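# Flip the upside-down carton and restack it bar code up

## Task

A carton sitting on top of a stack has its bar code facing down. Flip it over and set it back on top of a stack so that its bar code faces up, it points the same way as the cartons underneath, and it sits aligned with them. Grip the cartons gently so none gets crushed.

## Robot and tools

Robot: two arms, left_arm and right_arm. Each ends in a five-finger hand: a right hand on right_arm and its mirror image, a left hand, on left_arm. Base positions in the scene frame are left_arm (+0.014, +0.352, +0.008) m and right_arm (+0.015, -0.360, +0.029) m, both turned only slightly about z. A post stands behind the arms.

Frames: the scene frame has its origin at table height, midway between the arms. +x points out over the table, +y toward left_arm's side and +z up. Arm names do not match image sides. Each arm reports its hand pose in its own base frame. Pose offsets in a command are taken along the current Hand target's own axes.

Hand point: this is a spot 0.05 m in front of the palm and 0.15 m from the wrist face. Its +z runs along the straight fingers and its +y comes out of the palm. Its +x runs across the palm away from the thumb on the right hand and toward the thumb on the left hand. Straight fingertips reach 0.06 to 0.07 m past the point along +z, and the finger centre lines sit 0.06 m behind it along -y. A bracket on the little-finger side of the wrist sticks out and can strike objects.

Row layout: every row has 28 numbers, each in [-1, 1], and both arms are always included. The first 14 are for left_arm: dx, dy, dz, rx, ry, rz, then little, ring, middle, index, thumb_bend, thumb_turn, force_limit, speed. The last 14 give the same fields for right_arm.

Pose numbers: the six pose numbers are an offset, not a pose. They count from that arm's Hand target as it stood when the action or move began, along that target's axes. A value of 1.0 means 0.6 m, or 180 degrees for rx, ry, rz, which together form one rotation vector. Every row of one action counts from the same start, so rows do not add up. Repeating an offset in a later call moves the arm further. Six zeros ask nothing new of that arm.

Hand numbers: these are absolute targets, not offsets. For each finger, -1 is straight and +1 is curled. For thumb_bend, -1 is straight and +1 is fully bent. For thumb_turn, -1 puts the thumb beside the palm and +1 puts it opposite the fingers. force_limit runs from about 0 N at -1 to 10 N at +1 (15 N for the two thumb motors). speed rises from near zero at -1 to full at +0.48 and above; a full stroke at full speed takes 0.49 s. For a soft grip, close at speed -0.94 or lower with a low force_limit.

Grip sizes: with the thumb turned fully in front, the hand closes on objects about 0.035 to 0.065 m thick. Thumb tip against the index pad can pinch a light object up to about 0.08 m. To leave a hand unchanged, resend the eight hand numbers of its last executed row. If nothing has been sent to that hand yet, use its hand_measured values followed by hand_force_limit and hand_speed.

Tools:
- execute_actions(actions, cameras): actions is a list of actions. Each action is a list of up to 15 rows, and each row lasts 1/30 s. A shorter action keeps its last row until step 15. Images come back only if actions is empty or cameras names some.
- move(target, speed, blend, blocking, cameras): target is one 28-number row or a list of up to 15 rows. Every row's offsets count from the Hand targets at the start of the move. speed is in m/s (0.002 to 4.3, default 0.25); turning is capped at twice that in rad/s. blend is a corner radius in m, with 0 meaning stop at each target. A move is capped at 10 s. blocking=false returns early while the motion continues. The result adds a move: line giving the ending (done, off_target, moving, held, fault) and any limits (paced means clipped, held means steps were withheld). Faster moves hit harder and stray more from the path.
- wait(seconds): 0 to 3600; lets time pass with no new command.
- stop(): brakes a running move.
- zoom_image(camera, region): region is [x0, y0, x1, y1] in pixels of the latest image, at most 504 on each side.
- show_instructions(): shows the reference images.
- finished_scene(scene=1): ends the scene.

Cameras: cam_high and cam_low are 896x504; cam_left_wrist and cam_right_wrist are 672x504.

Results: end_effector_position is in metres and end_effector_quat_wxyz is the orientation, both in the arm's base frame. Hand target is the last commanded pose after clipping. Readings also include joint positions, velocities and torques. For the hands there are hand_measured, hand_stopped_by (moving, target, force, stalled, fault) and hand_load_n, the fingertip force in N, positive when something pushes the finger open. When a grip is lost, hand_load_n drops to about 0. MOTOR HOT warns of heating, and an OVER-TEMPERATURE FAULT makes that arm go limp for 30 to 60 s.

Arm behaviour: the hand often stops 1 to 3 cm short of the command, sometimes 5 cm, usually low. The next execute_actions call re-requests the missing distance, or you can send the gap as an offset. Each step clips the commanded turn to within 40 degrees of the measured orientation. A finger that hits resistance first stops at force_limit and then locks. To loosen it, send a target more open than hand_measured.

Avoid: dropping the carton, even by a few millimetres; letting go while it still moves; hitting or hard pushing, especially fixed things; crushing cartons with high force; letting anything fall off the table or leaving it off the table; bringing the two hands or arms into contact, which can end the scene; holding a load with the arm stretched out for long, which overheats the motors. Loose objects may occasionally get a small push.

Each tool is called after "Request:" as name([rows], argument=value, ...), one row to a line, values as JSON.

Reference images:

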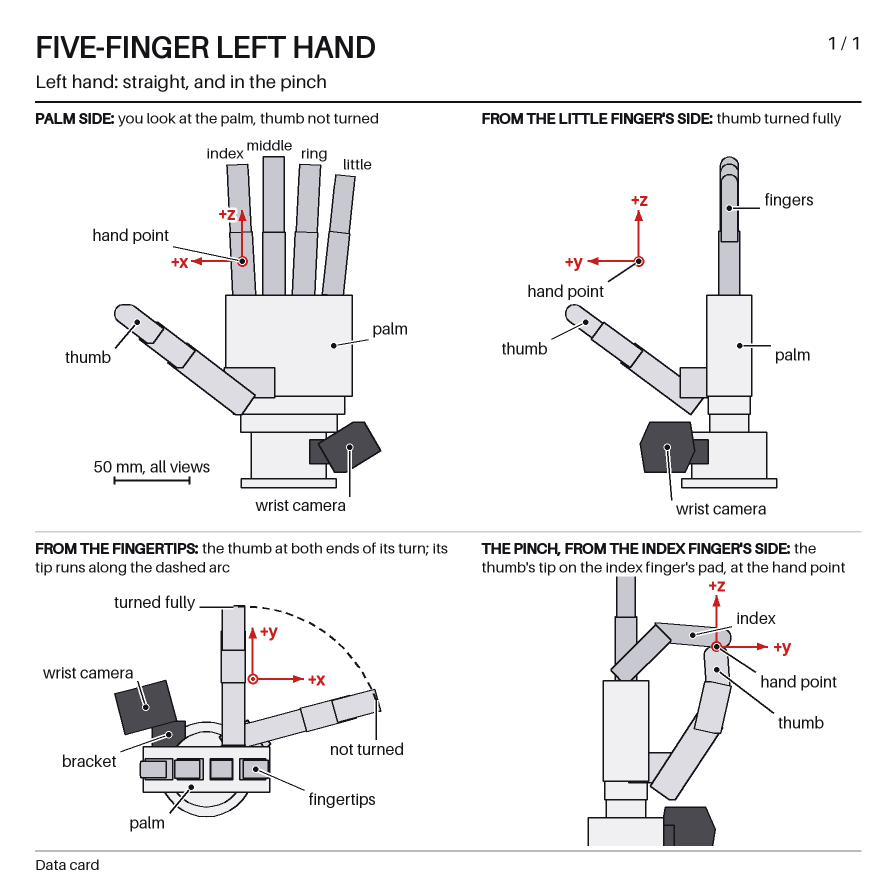

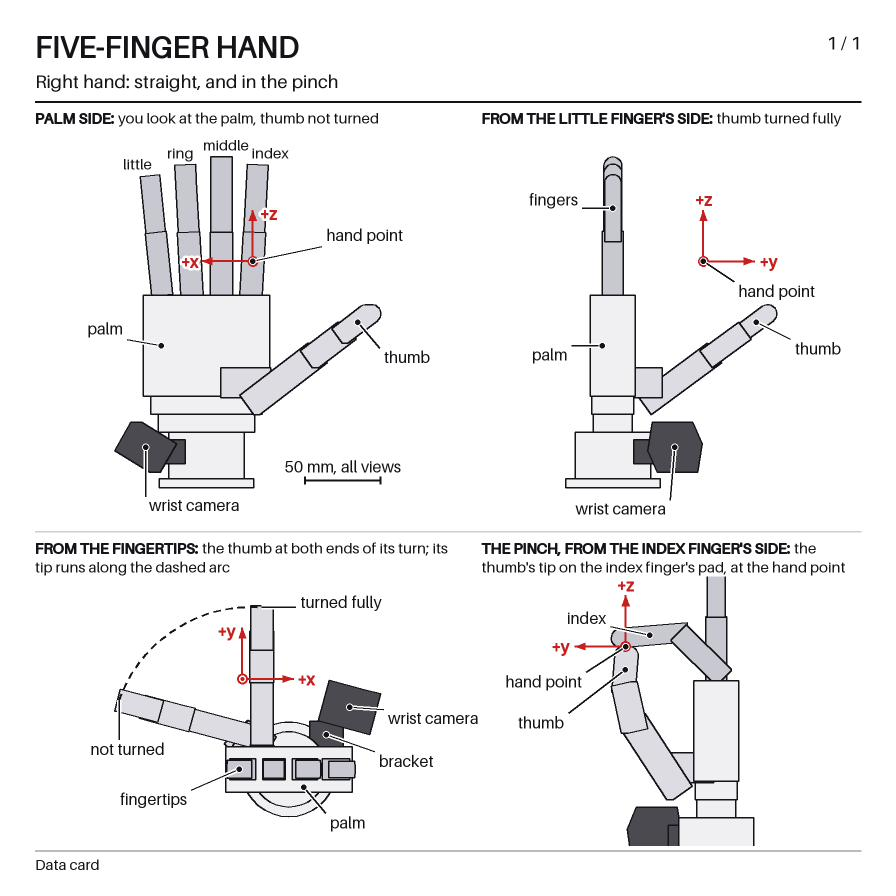

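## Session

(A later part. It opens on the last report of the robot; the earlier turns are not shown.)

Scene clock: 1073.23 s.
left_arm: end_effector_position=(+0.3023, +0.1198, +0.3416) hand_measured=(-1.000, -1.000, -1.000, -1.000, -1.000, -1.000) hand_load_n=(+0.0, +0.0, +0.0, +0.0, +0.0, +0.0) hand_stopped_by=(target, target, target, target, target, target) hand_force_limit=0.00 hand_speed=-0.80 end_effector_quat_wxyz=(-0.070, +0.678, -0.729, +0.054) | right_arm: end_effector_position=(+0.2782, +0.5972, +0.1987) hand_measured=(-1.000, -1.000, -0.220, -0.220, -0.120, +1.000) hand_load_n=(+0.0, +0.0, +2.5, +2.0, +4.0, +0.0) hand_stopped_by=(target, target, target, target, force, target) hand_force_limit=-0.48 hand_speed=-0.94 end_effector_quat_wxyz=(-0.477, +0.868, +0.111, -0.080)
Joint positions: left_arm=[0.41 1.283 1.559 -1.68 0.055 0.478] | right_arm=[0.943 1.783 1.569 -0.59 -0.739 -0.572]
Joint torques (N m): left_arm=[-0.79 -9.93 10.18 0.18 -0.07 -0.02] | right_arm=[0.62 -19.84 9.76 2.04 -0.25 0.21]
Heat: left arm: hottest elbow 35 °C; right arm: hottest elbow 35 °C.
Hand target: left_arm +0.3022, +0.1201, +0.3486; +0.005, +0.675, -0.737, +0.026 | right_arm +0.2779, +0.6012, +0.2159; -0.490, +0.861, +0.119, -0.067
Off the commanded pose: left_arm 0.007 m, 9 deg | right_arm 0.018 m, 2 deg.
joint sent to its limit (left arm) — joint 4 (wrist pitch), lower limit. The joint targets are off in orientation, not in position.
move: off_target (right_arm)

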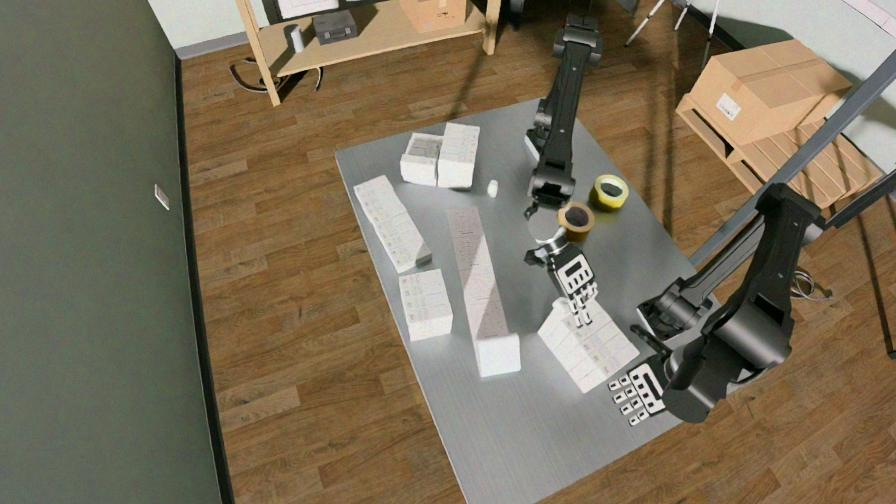

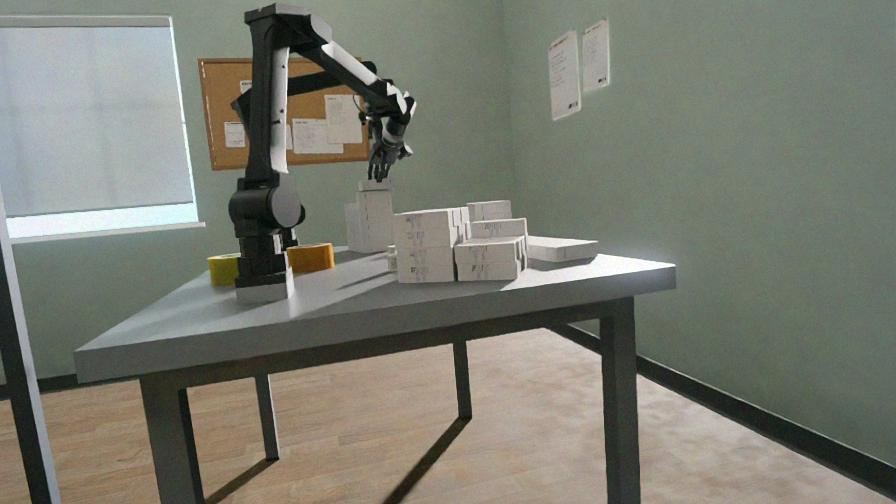

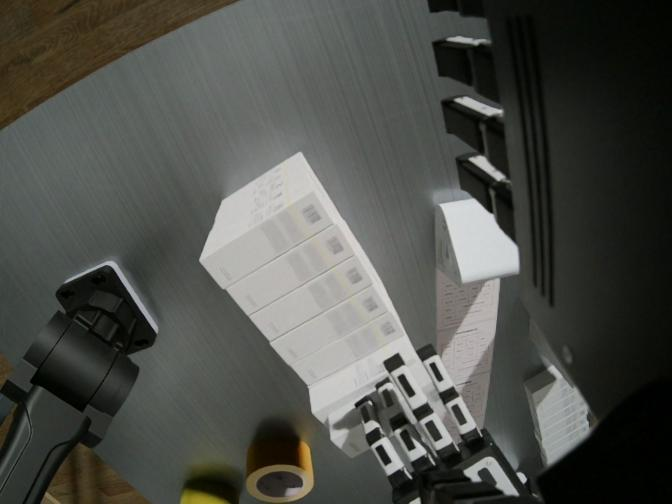

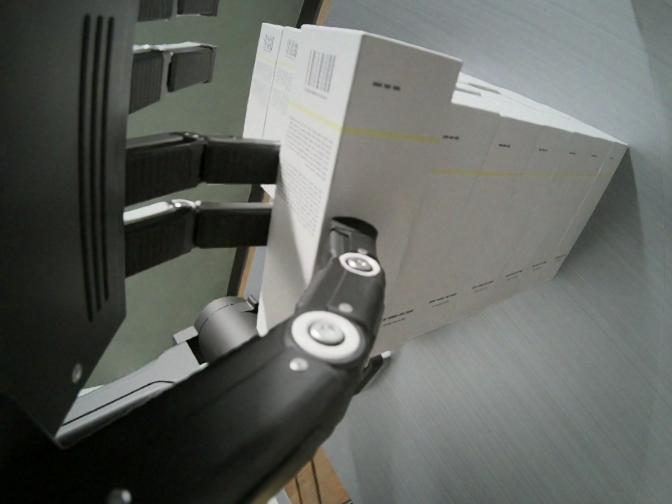

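Request:
move(target=[0,0,0,0,0,0,-1,-1,-1,-1,-1,-1,0,-0.8,0,-0.0145,-0.0083,0,0,0,-1,-1,-0.22,-0.22,0.1,1,-0.48,-0.94], cameras=["cam_low"], speed=0.04)

Request:
zoom_image(camera="cam_low", region=[350, 160, 400, 205])

Scene clock: 1089.93 s.
left_arm: end_effector_position=(+0.3023, +0.1198, +0.3416) hand_measured=(-1.000, -1.000, -1.000, -1.000, -1.000, -1.000) hand_load_n=(+0.0, +0.0, +0.0, +0.0, +0.0, +0.0) hand_stopped_by=(target, target, target, target, target, target) hand_force_limit=0.00 hand_speed=-0.80 end_effector_quat_wxyz=(-0.070, +0.678, -0.729, +0.054) | right_arm: end_effector_position=(+0.2782, +0.5973, +0.1990) hand_measured=(-1.000, -1.000, -0.220, -0.220, -0.120, +1.000) hand_load_n=(+0.0, +0.0, +2.5, +2.0, +4.0, +0.0) hand_stopped_by=(target, target, target, target, force, target) hand_force_limit=-0.48 hand_speed=-0.94 end_effector_quat_wxyz=(-0.477, +0.868, +0.111, -0.079)
Joint positions: left_arm=[0.41 1.283 1.559 -1.68 0.055 0.478] | right_arm=[0.943 1.782 1.569 -0.589 -0.739 -0.572]
Joint torques (N m): left_arm=[-0.85 -9.99 10.17 0.21 -0.07 -0.02] | right_arm=[0.79 -20.37 11.36 1.07 -0.24 0.21]
Heat: left arm: hottest elbow 35 °C; right arm: hottest elbow 34 °C.
Hand target: left_arm +0.3022, +0.1201, +0.3486; +0.005, +0.675, -0.737, +0.026 | right_arm +0.2779, +0.6014, +0.2259; -0.491, +0.861, +0.119, -0.067
Off the commanded pose: left_arm 0.007 m, 9 deg | right_arm 0.027 m, 2 deg.
joint sent to its limit (left arm) — joint 4 (wrist pitch), lower limit. The joint targets are off in orientation, not in position.
move: off_target (right_arm)

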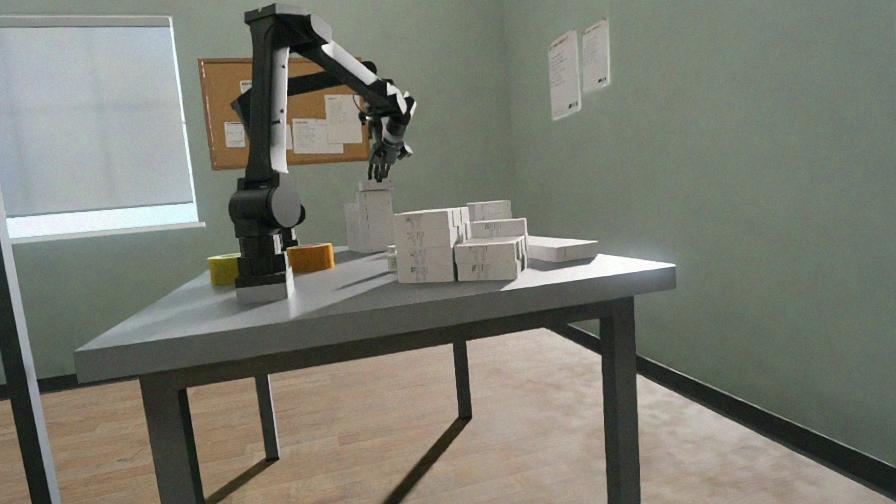

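Scaled by 10.080 from the camera's image (finer frame: 1280x720).

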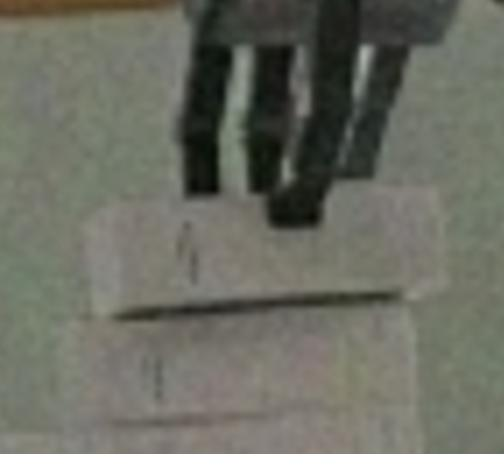

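Request:
move(target=[0,0,0,0,0,0,-1,-1,-1,-1,-1,-1,0,-0.8,0,-0.0174,-0.0099,0,0,0,-1,-1,-0.22,-0.22,0.1,1,-0.48,-0.94], cameras=["cam_low","cam_right_wrist"], speed=0.04)

Request:
zoom_image(camera="cam_low", region=[350, 160, 400, 205])

Scene clock: 1092.67 s.
left_arm: end_effector_position=(+0.3023, +0.1198, +0.3416) hand_measured=(-1.000, -1.000, -1.000, -1.000, -1.000, -1.000) hand_load_n=(+0.0, +0.0, +0.0, +0.0, +0.0, +0.0) hand_stopped_by=(target, target, target, target, target, target) hand_force_limit=0.00 hand_speed=-0.80 end_effector_quat_wxyz=(-0.070, +0.678, -0.729, +0.054) | right_arm: end_effector_position=(+0.2749, +0.5924, +0.1999) hand_measured=(-1.000, -1.000, -0.220, -0.220, -0.120, +1.000) hand_load_n=(+0.0, -0.5, +2.5, +2.0, +4.0, +0.0) hand_stopped_by=(target, target, target, target, force, target) hand_force_limit=-0.48 hand_speed=-0.94 end_effector_quat_wxyz=(-0.471, +0.872, +0.107, -0.085)
Joint positions: left_arm=[0.41 1.283 1.559 -1.68 0.055 0.478] | right_arm=[0.943 1.776 1.569 -0.616 -0.738 -0.572]
Joint torques (N m): left_arm=[-0.73 -9.88 10.15 0.18 -0.07 -0.02] | right_arm=[0.79 -20.13 13.35 0.94 -0.26 0.22]
Heat: left arm: hottest elbow 35 °C; right arm: hottest elbow 34 °C.
Hand target: left_arm +0.3022, +0.1201, +0.3486; +0.005, +0.675, -0.737, +0.026 | right_arm +0.2779, +0.6015, +0.2380; -0.491, +0.861, +0.119, -0.067
Off the commanded pose: left_arm 0.007 m, 9 deg | right_arm 0.039 m, 4 deg.
joint sent to its limit (left arm) — joint 4 (wrist pitch), lower limit. The joint targets are off in orientation, not in position.
move: off_target (right_arm)

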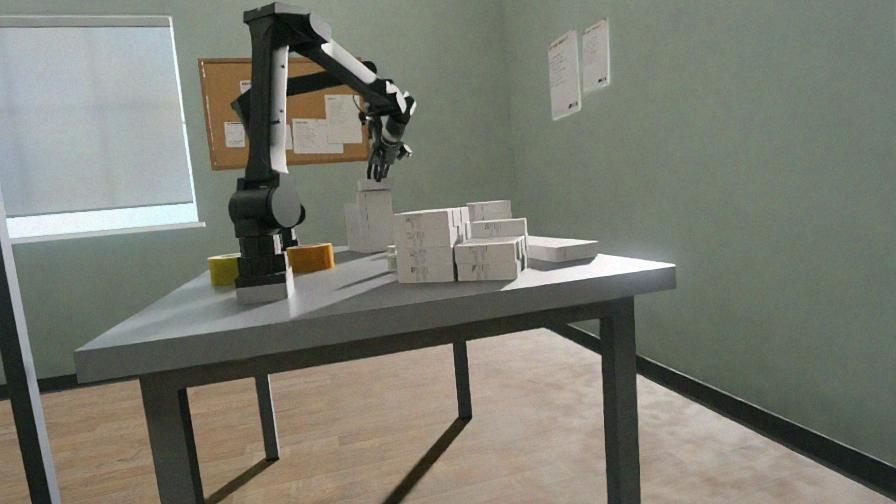

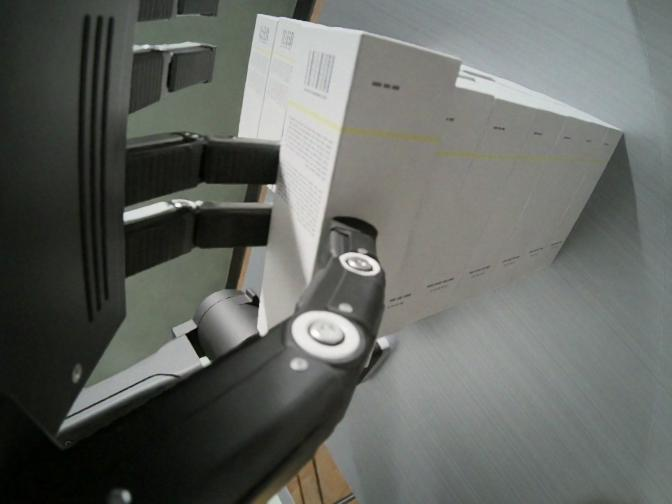

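Scaled by 10.080 from the camera's image (finer frame: 1280x720).

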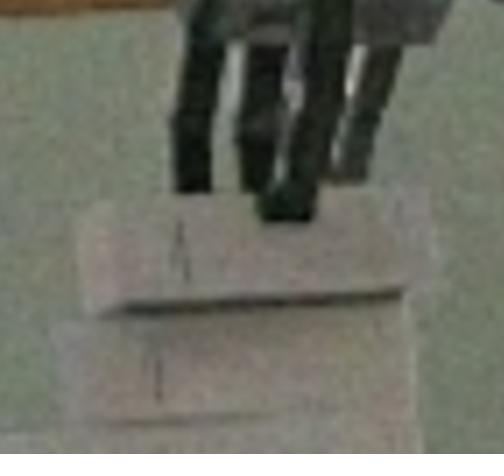

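Request:
move(target=[0,0,0,0,0,0,-1,-1,-1,-1,-1,-1,0,-0.8,-0.0188,-0.0236,-0.0111,0,0,0,-1,-1,-0.22,-0.22,0.1,1,-0.48,-0.94], cameras=["cam_low","cam_right_wrist"], speed=0.04)

Request:
zoom_image(camera="cam_low", region=[350, 150, 410, 205])

Scene clock: 1097.10 s.
left_arm: end_effector_position=(+0.3023, +0.1198, +0.3416) hand_measured=(-1.000, -1.000, -1.000, -1.000, -1.000, -1.000) hand_load_n=(+0.0, +0.0, +0.0, +0.0, -0.5, +0.0) hand_stopped_by=(target, target, target, target, target, target) hand_force_limit=0.00 hand_speed=-0.80 end_effector_quat_wxyz=(-0.070, +0.678, -0.729, +0.054) | right_arm: end_effector_position=(+0.2646, +0.5899, +0.2160) hand_measured=(-1.000, -1.000, -0.220, -0.220, -0.120, +1.000) hand_load_n=(+0.0, +0.0, +2.5, +2.0, +4.0, +0.0) hand_stopped_by=(target, target, target, target, force, target) hand_force_limit=-0.48 hand_speed=-0.94 end_effector_quat_wxyz=(-0.471, +0.872, +0.110, -0.083)
Joint positions: left_arm=[0.41 1.283 1.559 -1.68 0.055 0.478] | right_arm=[0.956 1.745 1.569 -0.638 -0.728 -0.565]
Joint torques (N m): left_arm=[-0.85 -9.88 10.19 0.18 -0.08 -0.03] | right_arm=[0.85 -19.72 13.72 0.99 -0.26 0.28]
Heat: left arm: hottest elbow 35 °C; right arm: hottest elbow 34 °C.
Hand target: left_arm +0.3022, +0.1201, +0.3486; +0.005, +0.675, -0.737, +0.026 | right_arm +0.2664, +0.5999, +0.2536; -0.491, +0.861, +0.119, -0.067
Off the commanded pose: left_arm 0.007 m, 9 deg | right_arm 0.039 m, 3 deg.
joint sent to its limit (left arm) — joint 4 (wrist pitch), lower limit. The joint targets are off in orientation, not in position.
move: off_target (right_arm)

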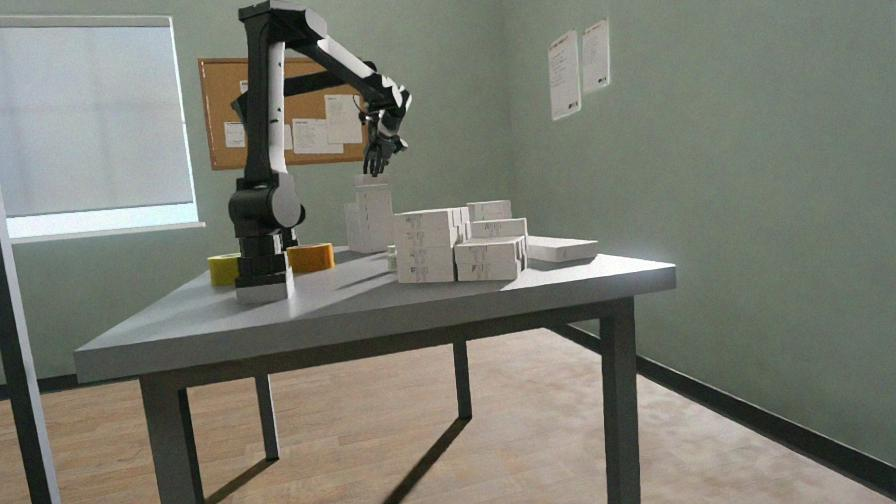

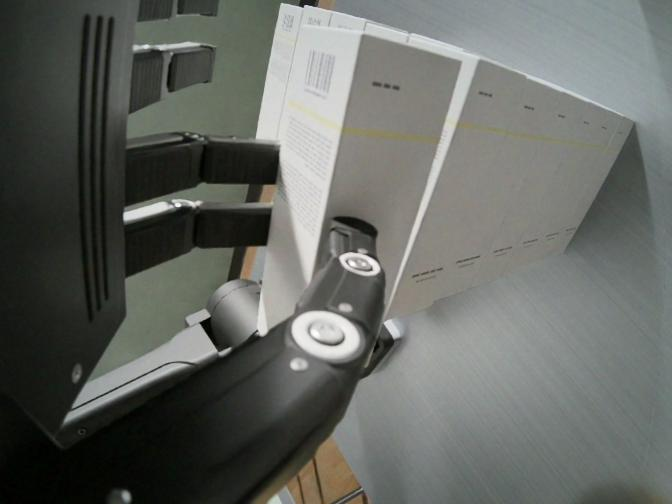

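Scaled by 8.400 from the camera's image (finer frame: 1280x720).

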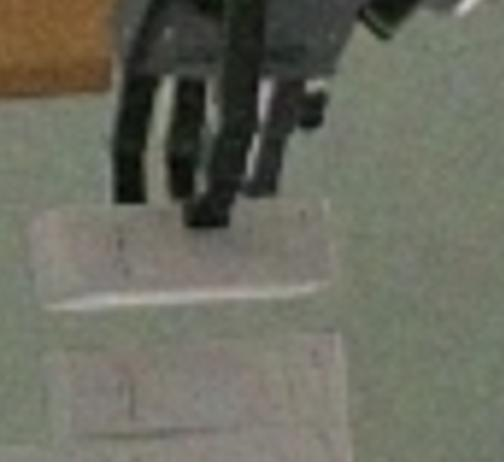

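Request:
move(target=[0,0,0,0,0,0,-1,-1,-1,-1,-1,-1,0,-0.8,0.0062,0.0488,0.031,0,0,0,-1,-1,-0.22,-0.22,0.1,1,-0.48,-0.94], cameras=["cam_high","cam_low","cam_right_wrist"], speed=0.04)

Request:
zoom_image(camera="cam_low", region=[350, 160, 405, 205])

Request:
zoom_image(camera="cam_right_wrist", region=[340, 0, 540, 160])

Request:
zoom_image(camera="cam_high", region=[530, 270, 610, 350])

Scene clock: 1115.83 s.
left_arm: end_effector_position=(+0.3023, +0.1198, +0.3416) hand_measured=(-1.000, -1.000, -1.000, -1.000, -1.000, -1.000) hand_load_n=(+0.0, +0.0, +0.0, +0.0, +0.0, +0.0) hand_stopped_by=(target, target, target, target, target, target) hand_force_limit=0.00 hand_speed=-0.80 end_effector_quat_wxyz=(-0.070, +0.678, -0.729, +0.054) | right_arm: end_effector_position=(+0.2687, +0.5957, +0.2143) hand_measured=(-1.000, -1.000, -0.220, -0.220, -0.120, +1.000) hand_load_n=(+0.0, +0.0, +2.5, +2.0, +4.0, +0.0) hand_stopped_by=(target, target, target, target, force, target) hand_force_limit=-0.48 hand_speed=-0.94 end_effector_quat_wxyz=(-0.483, +0.865, +0.116, -0.072)
Joint positions: left_arm=[0.41 1.283 1.559 -1.68 0.055 0.478] | right_arm=[0.956 1.746 1.555 -0.586 -0.728 -0.564]
Joint torques (N m): left_arm=[-0.79 -9.88 10.18 0.2 -0.07 -0.02] | right_arm=[0.67 -17.03 10.09 2.06 -0.31 0.25]
Heat: left arm: hottest elbow 35 °C; right arm: hottest elbow 34 °C.
Hand target: left_arm +0.3022, +0.1201, +0.3486; +0.005, +0.675, -0.737, +0.026 | right_arm +0.2697, +0.6020, +0.2190; -0.491, +0.861, +0.119, -0.067
Off the commanded pose: left_arm 0.007 m, 9 deg | right_arm 0.008 m, 1 deg.
joint sent to its limit (left arm) — joint 4 (wrist pitch), lower limit. The joint targets are off in orientation, not in position.
move: done

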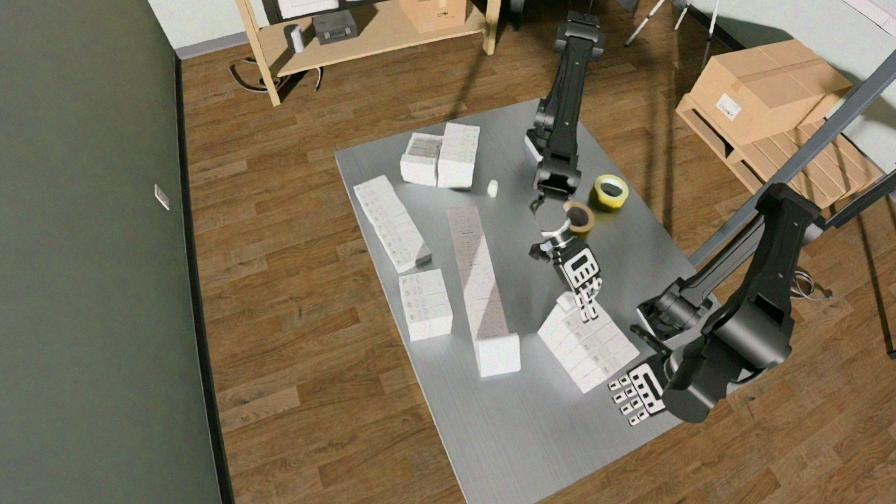

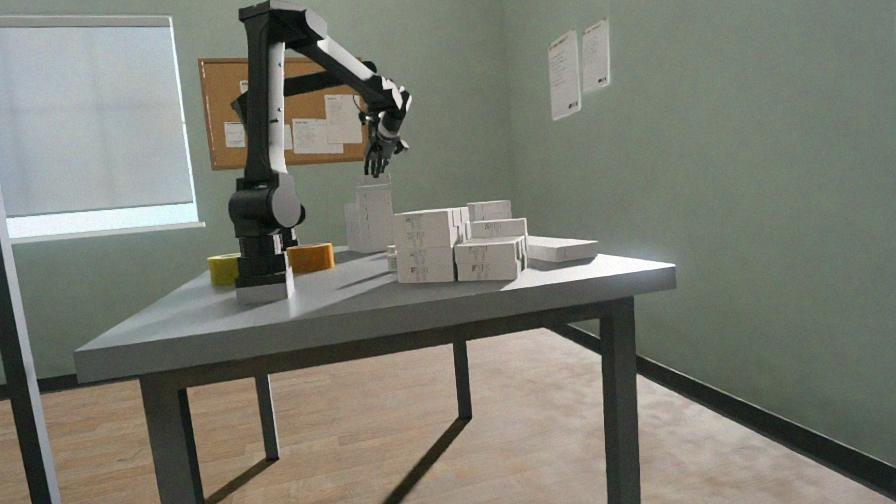

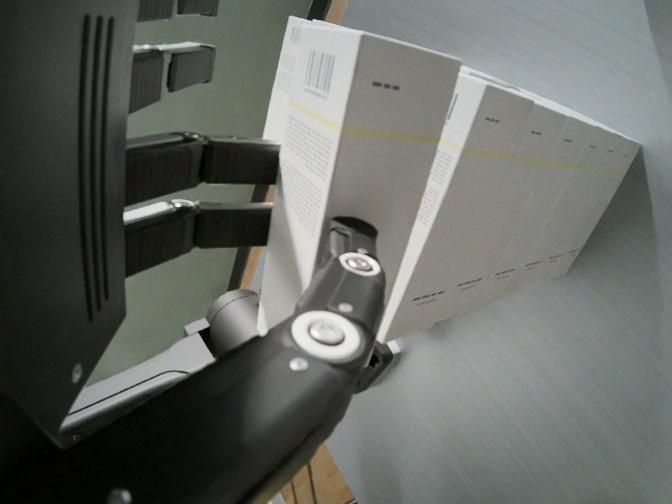

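Scaled by 9.164 from the camera's image (finer frame: 1280x720).

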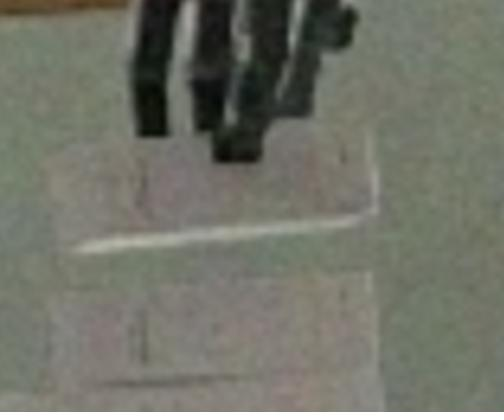

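Scaled by 2.520 from the camera's image (finer frame: 960x720).

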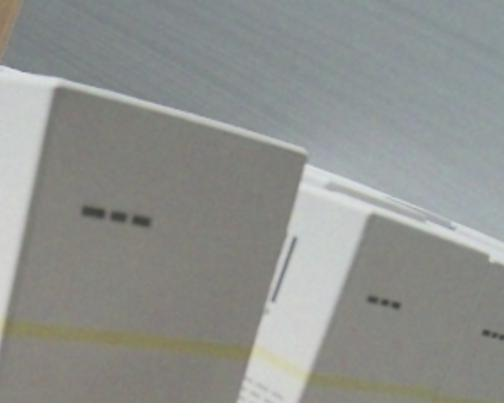

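Scaled by 6.300 from the camera's image (finer frame: 1280x720).

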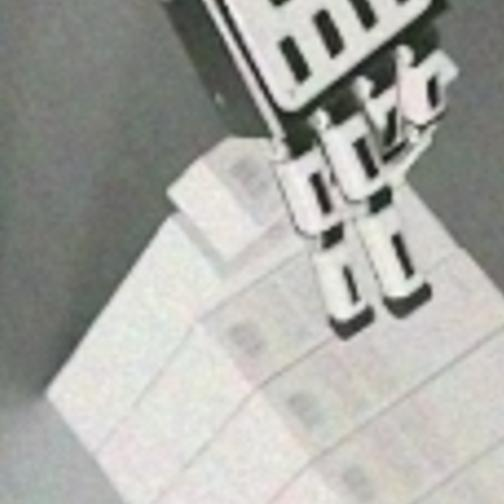

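Request:
move(target=[0,0,0,0,0,0,-1,-1,-1,-1,-1,-1,0,-0.8,0.0002,0.0097,0.0163,-0.0026,-0.0023,0.0039,-1,-1,-0.22,-0.22,0.1,1,-0.48,-0.94], cameras=["cam_high","cam_low","cam_right_wrist"], speed=0.04)

Request:
zoom_image(camera="cam_low", region=[350, 160, 405, 205])

Request:
zoom_image(camera="cam_right_wrist", region=[340, 0, 540, 160])

Request:
zoom_image(camera="cam_high", region=[530, 270, 610, 350])

Scene clock: 1138.23 s.
left_arm: end_effector_position=(+0.3023, +0.1198, +0.3416) hand_measured=(-1.000, -1.000, -1.000, -1.000, -1.000, -1.000) hand_load_n=(+0.0, +0.0, +0.0, +0.0, +0.0, +0.0) hand_stopped_by=(target, target, target, target, target, target) hand_force_limit=0.00 hand_speed=-0.80 end_effector_quat_wxyz=(-0.070, +0.678, -0.729, +0.054) | right_arm: end_effector_position=(+0.2687, +0.5988, +0.1997) hand_measured=(-1.000, -1.000, -0.220, -0.220, -0.120, +1.000) hand_load_n=(-0.5, +0.0, +2.5, +2.0, +3.5, +0.0) hand_stopped_by=(target, target, target, target, force, target) hand_force_limit=-0.48 hand_speed=-0.94 end_effector_quat_wxyz=(-0.476, +0.869, +0.111, -0.079)
Joint positions: left_arm=[0.41 1.283 1.559 -1.68 0.055 0.478] | right_arm=[0.958 1.771 1.555 -0.581 -0.727 -0.559]
Joint torques (N m): left_arm=[-0.91 -9.88 10.15 0.18 -0.07 -0.02] | right_arm=[0.79 -17.79 10.48 2.13 -0.27 0.29]
Heat: left arm: hottest elbow 35 °C; right arm: hottest elbow 35 °C.
Hand target: left_arm +0.3022, +0.1201, +0.3486; +0.005, +0.675, -0.737, +0.026 | right_arm +0.2684, +0.6073, +0.2089; -0.486, +0.863, +0.116, -0.073
Off the commanded pose: left_arm 0.007 m, 9 deg | right_arm 0.013 m, 2 deg.
joint sent to its limit (left arm) — joint 4 (wrist pitch), lower limit. The joint targets are off in orientation, not in position.
move: off_target (right_arm)

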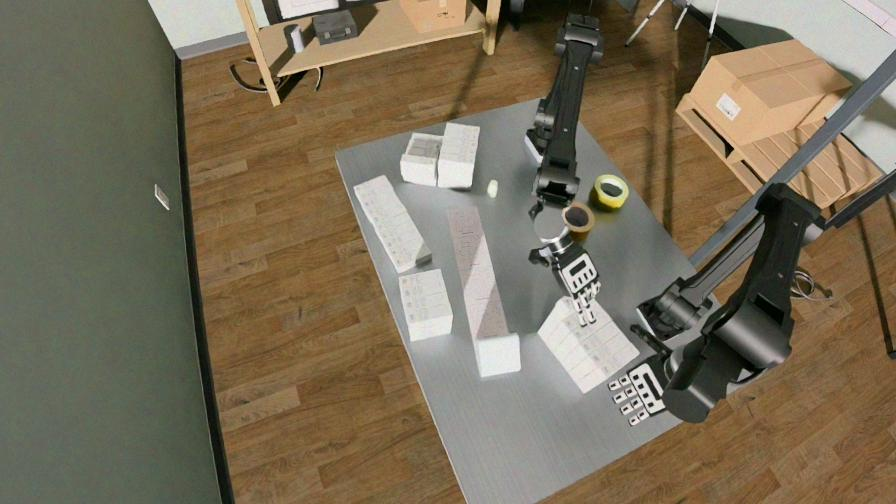

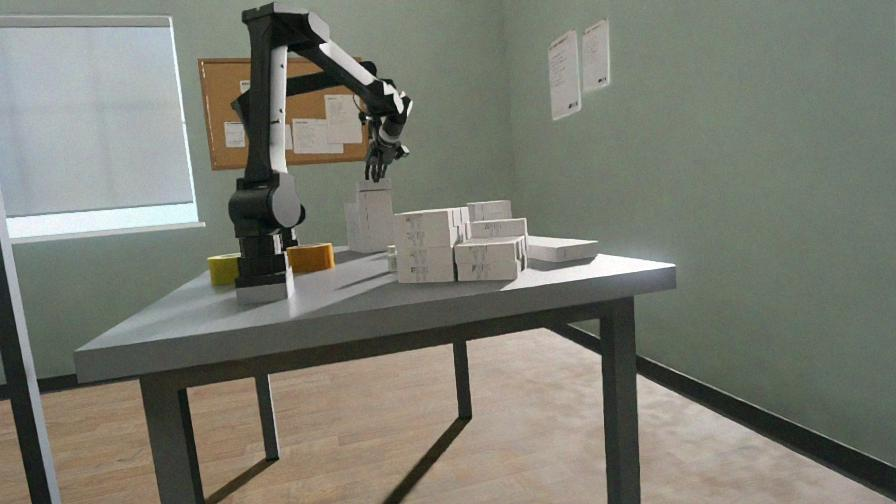

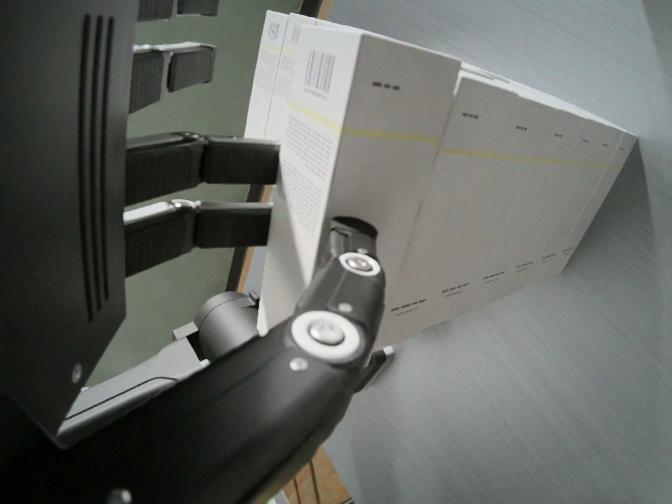

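Scaled by 9.164 from the camera's image (finer frame: 1280x720).

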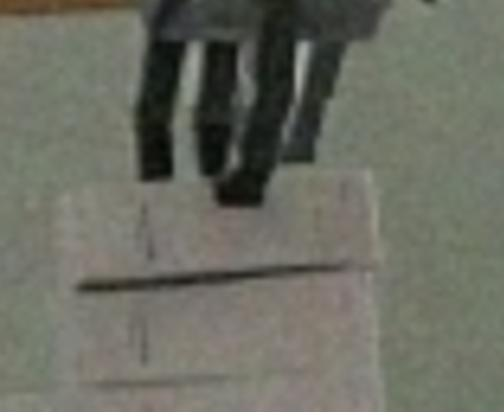

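Scaled by 2.520 from the camera's image (finer frame: 960x720).

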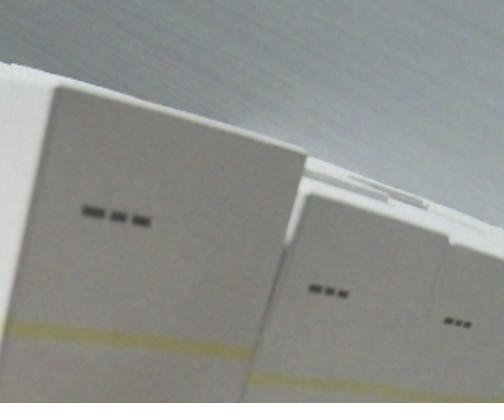

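Scaled by 6.300 from the camera's image (finer frame: 1280x720).

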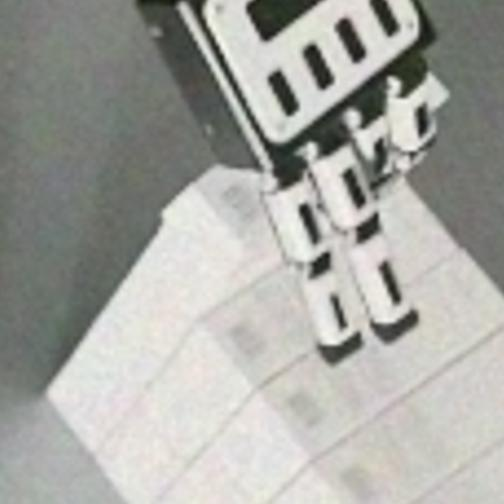

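Request:
wait(seconds=0.1, cameras=["all"])

Scene clock: 1147.03 s.
left_arm: end_effector_position=(+0.3023, +0.1198, +0.3416) hand_measured=(-1.000, -1.000, -1.000, -1.000, -1.000, -1.000) hand_load_n=(+0.0, +0.0, +0.0, +0.0, +0.0, +0.0) hand_stopped_by=(target, target, target, target, target, target) hand_force_limit=0.00 hand_speed=-0.80 end_effector_quat_wxyz=(-0.070, +0.678, -0.729, +0.054) | right_arm: end_effector_position=(+0.2687, +0.5988, +0.1997) hand_measured=(-1.000, -1.000, -0.220, -0.220, -0.120, +1.000) hand_load_n=(+0.0, +0.0, +2.5, +2.0, +4.0, +0.0) hand_stopped_by=(target, target, target, target, force, target) hand_force_limit=-0.48 hand_speed=-0.94 end_effector_quat_wxyz=(-0.476, +0.869, +0.111, -0.079)
Joint positions: left_arm=[0.41 1.283 1.559 -1.68 0.055 0.478] | right_arm=[0.958 1.771 1.555 -0.581 -0.727 -0.559]
Joint torques (N m): left_arm=[-0.79 -9.93 10.14 0.17 -0.07 -0.02] | right_arm=[0.97 -17.79 10.48 2.11 -0.26 0.28]
Heat: left arm: hottest elbow 35 °C; right arm: hottest elbow 35 °C.
Hand target: left_arm +0.3022, +0.1201, +0.3486; +0.005, +0.675, -0.737, +0.026 | right_arm +0.2684, +0.6073, +0.2089; -0.486, +0.863, +0.116, -0.073
Off the commanded pose: left_arm 0.007 m, 9 deg | right_arm 0.013 m, 2 deg.
wait: 0.10 s; at rest from the start

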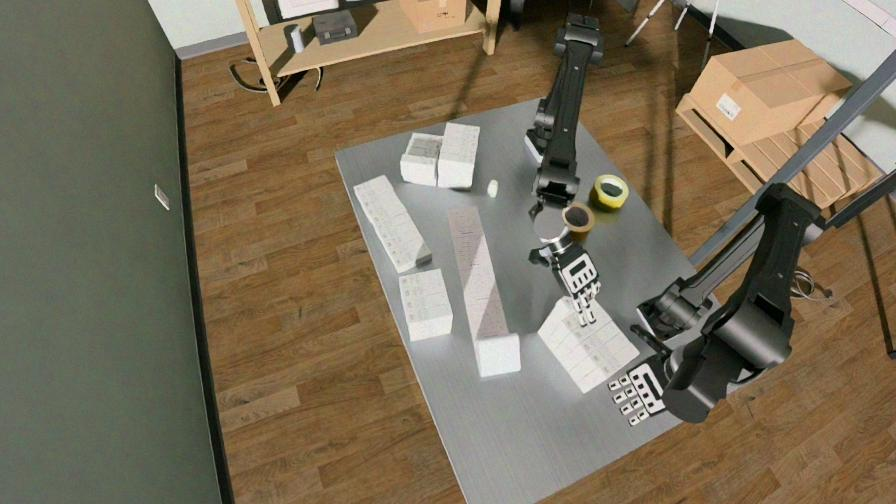

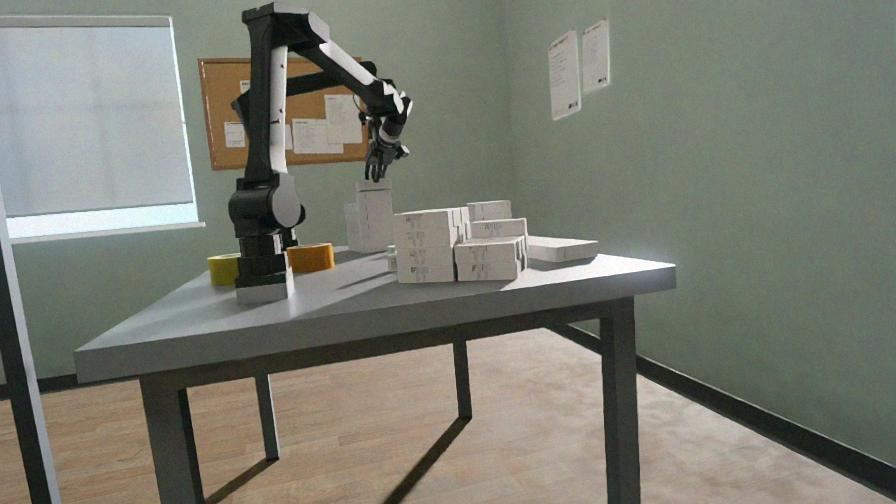

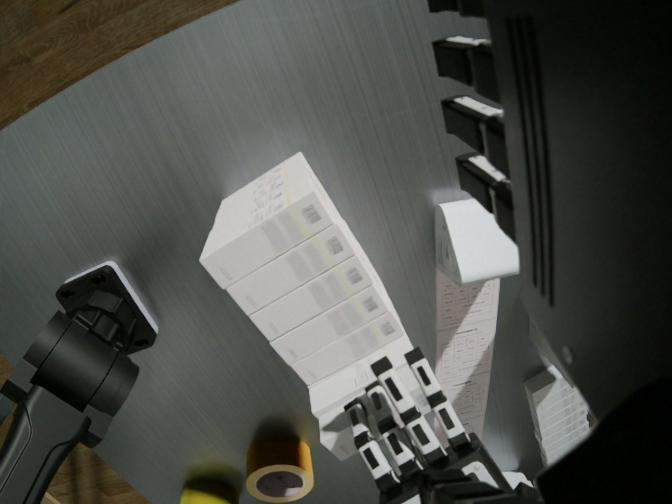

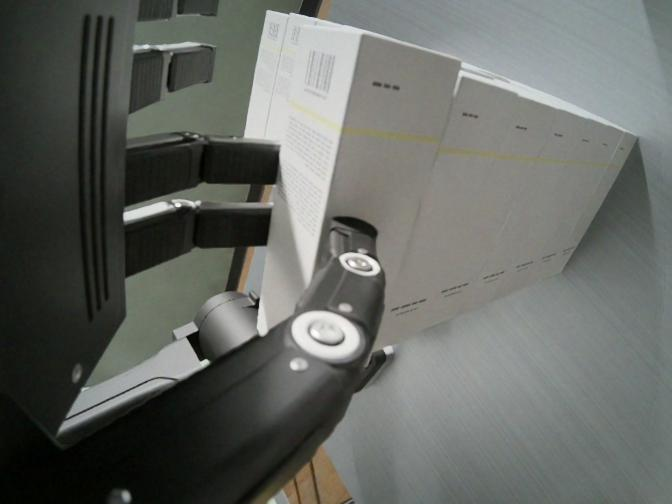

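Request:
zoom_image(camera="cam_right_wrist", region=[330, 10, 490, 130])

Request:
zoom_image(camera="cam_low", region=[350, 165, 405, 206])

Request:
zoom_image(camera="cam_right_wrist", region=[330, 220, 490, 340])

Scaled by 3.150 from the camera's image (finer frame: 960x720).

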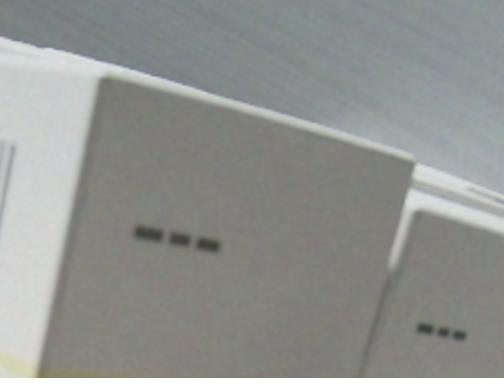

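Scaled by 9.164 from the camera's image (finer frame: 1280x720).

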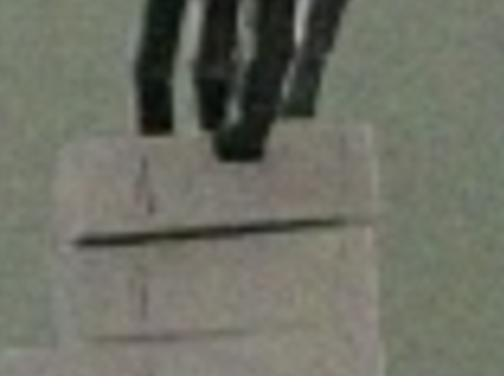

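Scaled by 3.150 from the camera's image (finer frame: 960x720).

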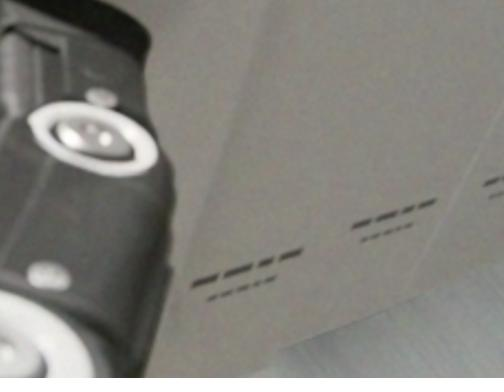

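Request:
zoom_image(camera="cam_high", region=[530, 270, 620, 350])

Request:
zoom_image(camera="cam_left_wrist", region=[290, 320, 490, 500])

Request:
zoom_image(camera="cam_right_wrist", region=[230, 0, 660, 370])

Scaled by 5.600 from the camera's image (finer frame: 1280x720).

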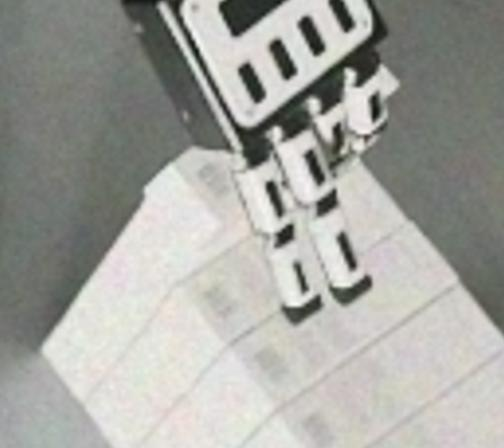

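Scaled by 2.520 from the camera's image (finer frame: 960x720).

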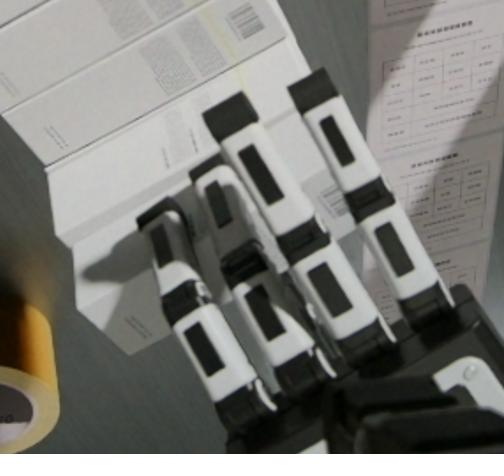

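Scaled by 1.172 from the camera's image (finer frame: 960x720).

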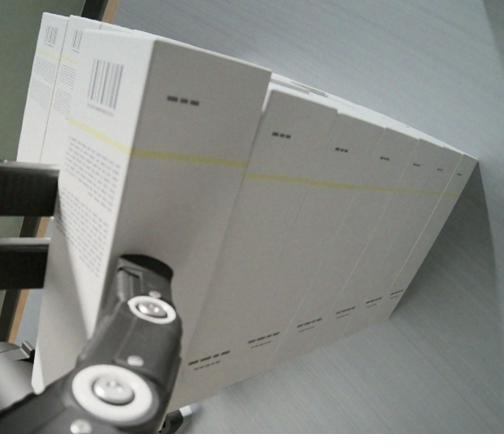

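Request:
zoom_image(camera="cam_high", region=[534, 290, 580, 336])

Request:
zoom_image(camera="cam_right_wrist", region=[420, 20, 640, 150])

Scaled by 10.957 from the camera's image (finer frame: 1280x720).

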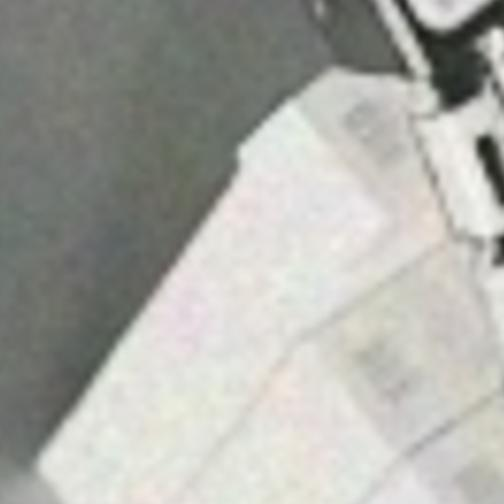

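Scaled by 2.291 from the camera's image (finer frame: 960x720).

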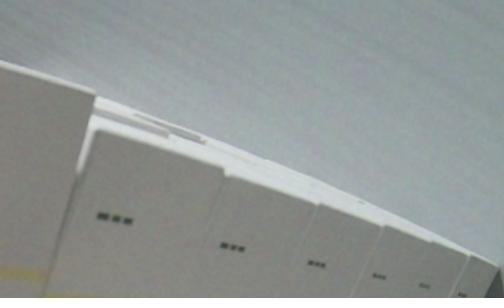

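Request:
zoom_image(camera="cam_right_wrist", region=[420, 50, 500, 110])

Request:
zoom_image(camera="cam_right_wrist", region=[400, 100, 480, 160])

Request:
zoom_image(camera="cam_right_wrist", region=[350, 240, 450, 320])

Scaled by 6.300 from the camera's image (finer frame: 960x720).

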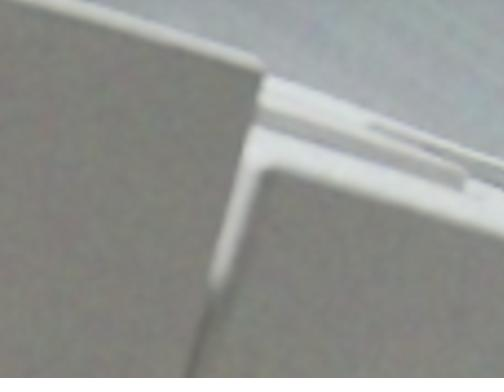

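Scaled by 6.300 from the camera's image (finer frame: 960x720).

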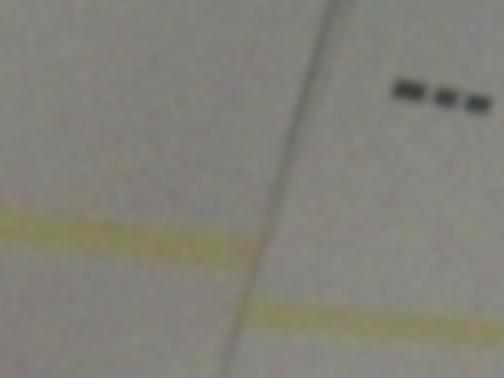

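Scaled by 5.040 from the camera's image (finer frame: 960x720).

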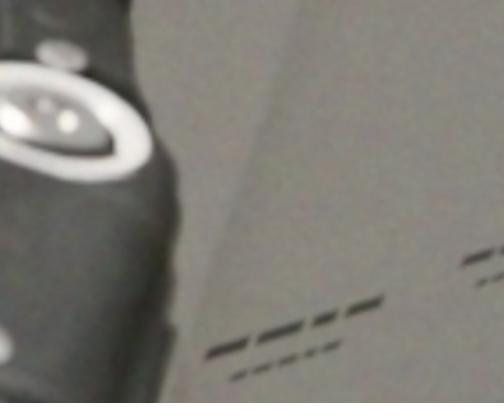

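Request:
zoom_image(camera="cam_low", region=[382, 170, 402, 210])

Request:
zoom_image(camera="cam_low", region=[346, 170, 366, 210])

Scaled by 12.600 from the camera's image (finer frame: 1280x720).

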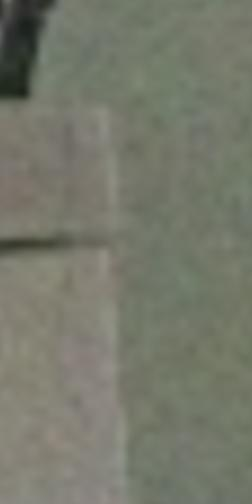

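Scaled by 12.600 from the camera's image (finer frame: 1280x720).

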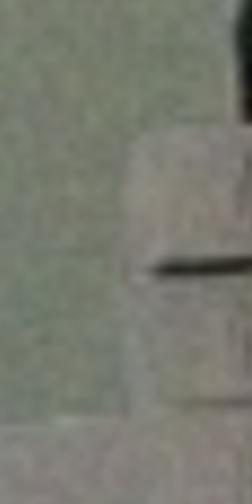

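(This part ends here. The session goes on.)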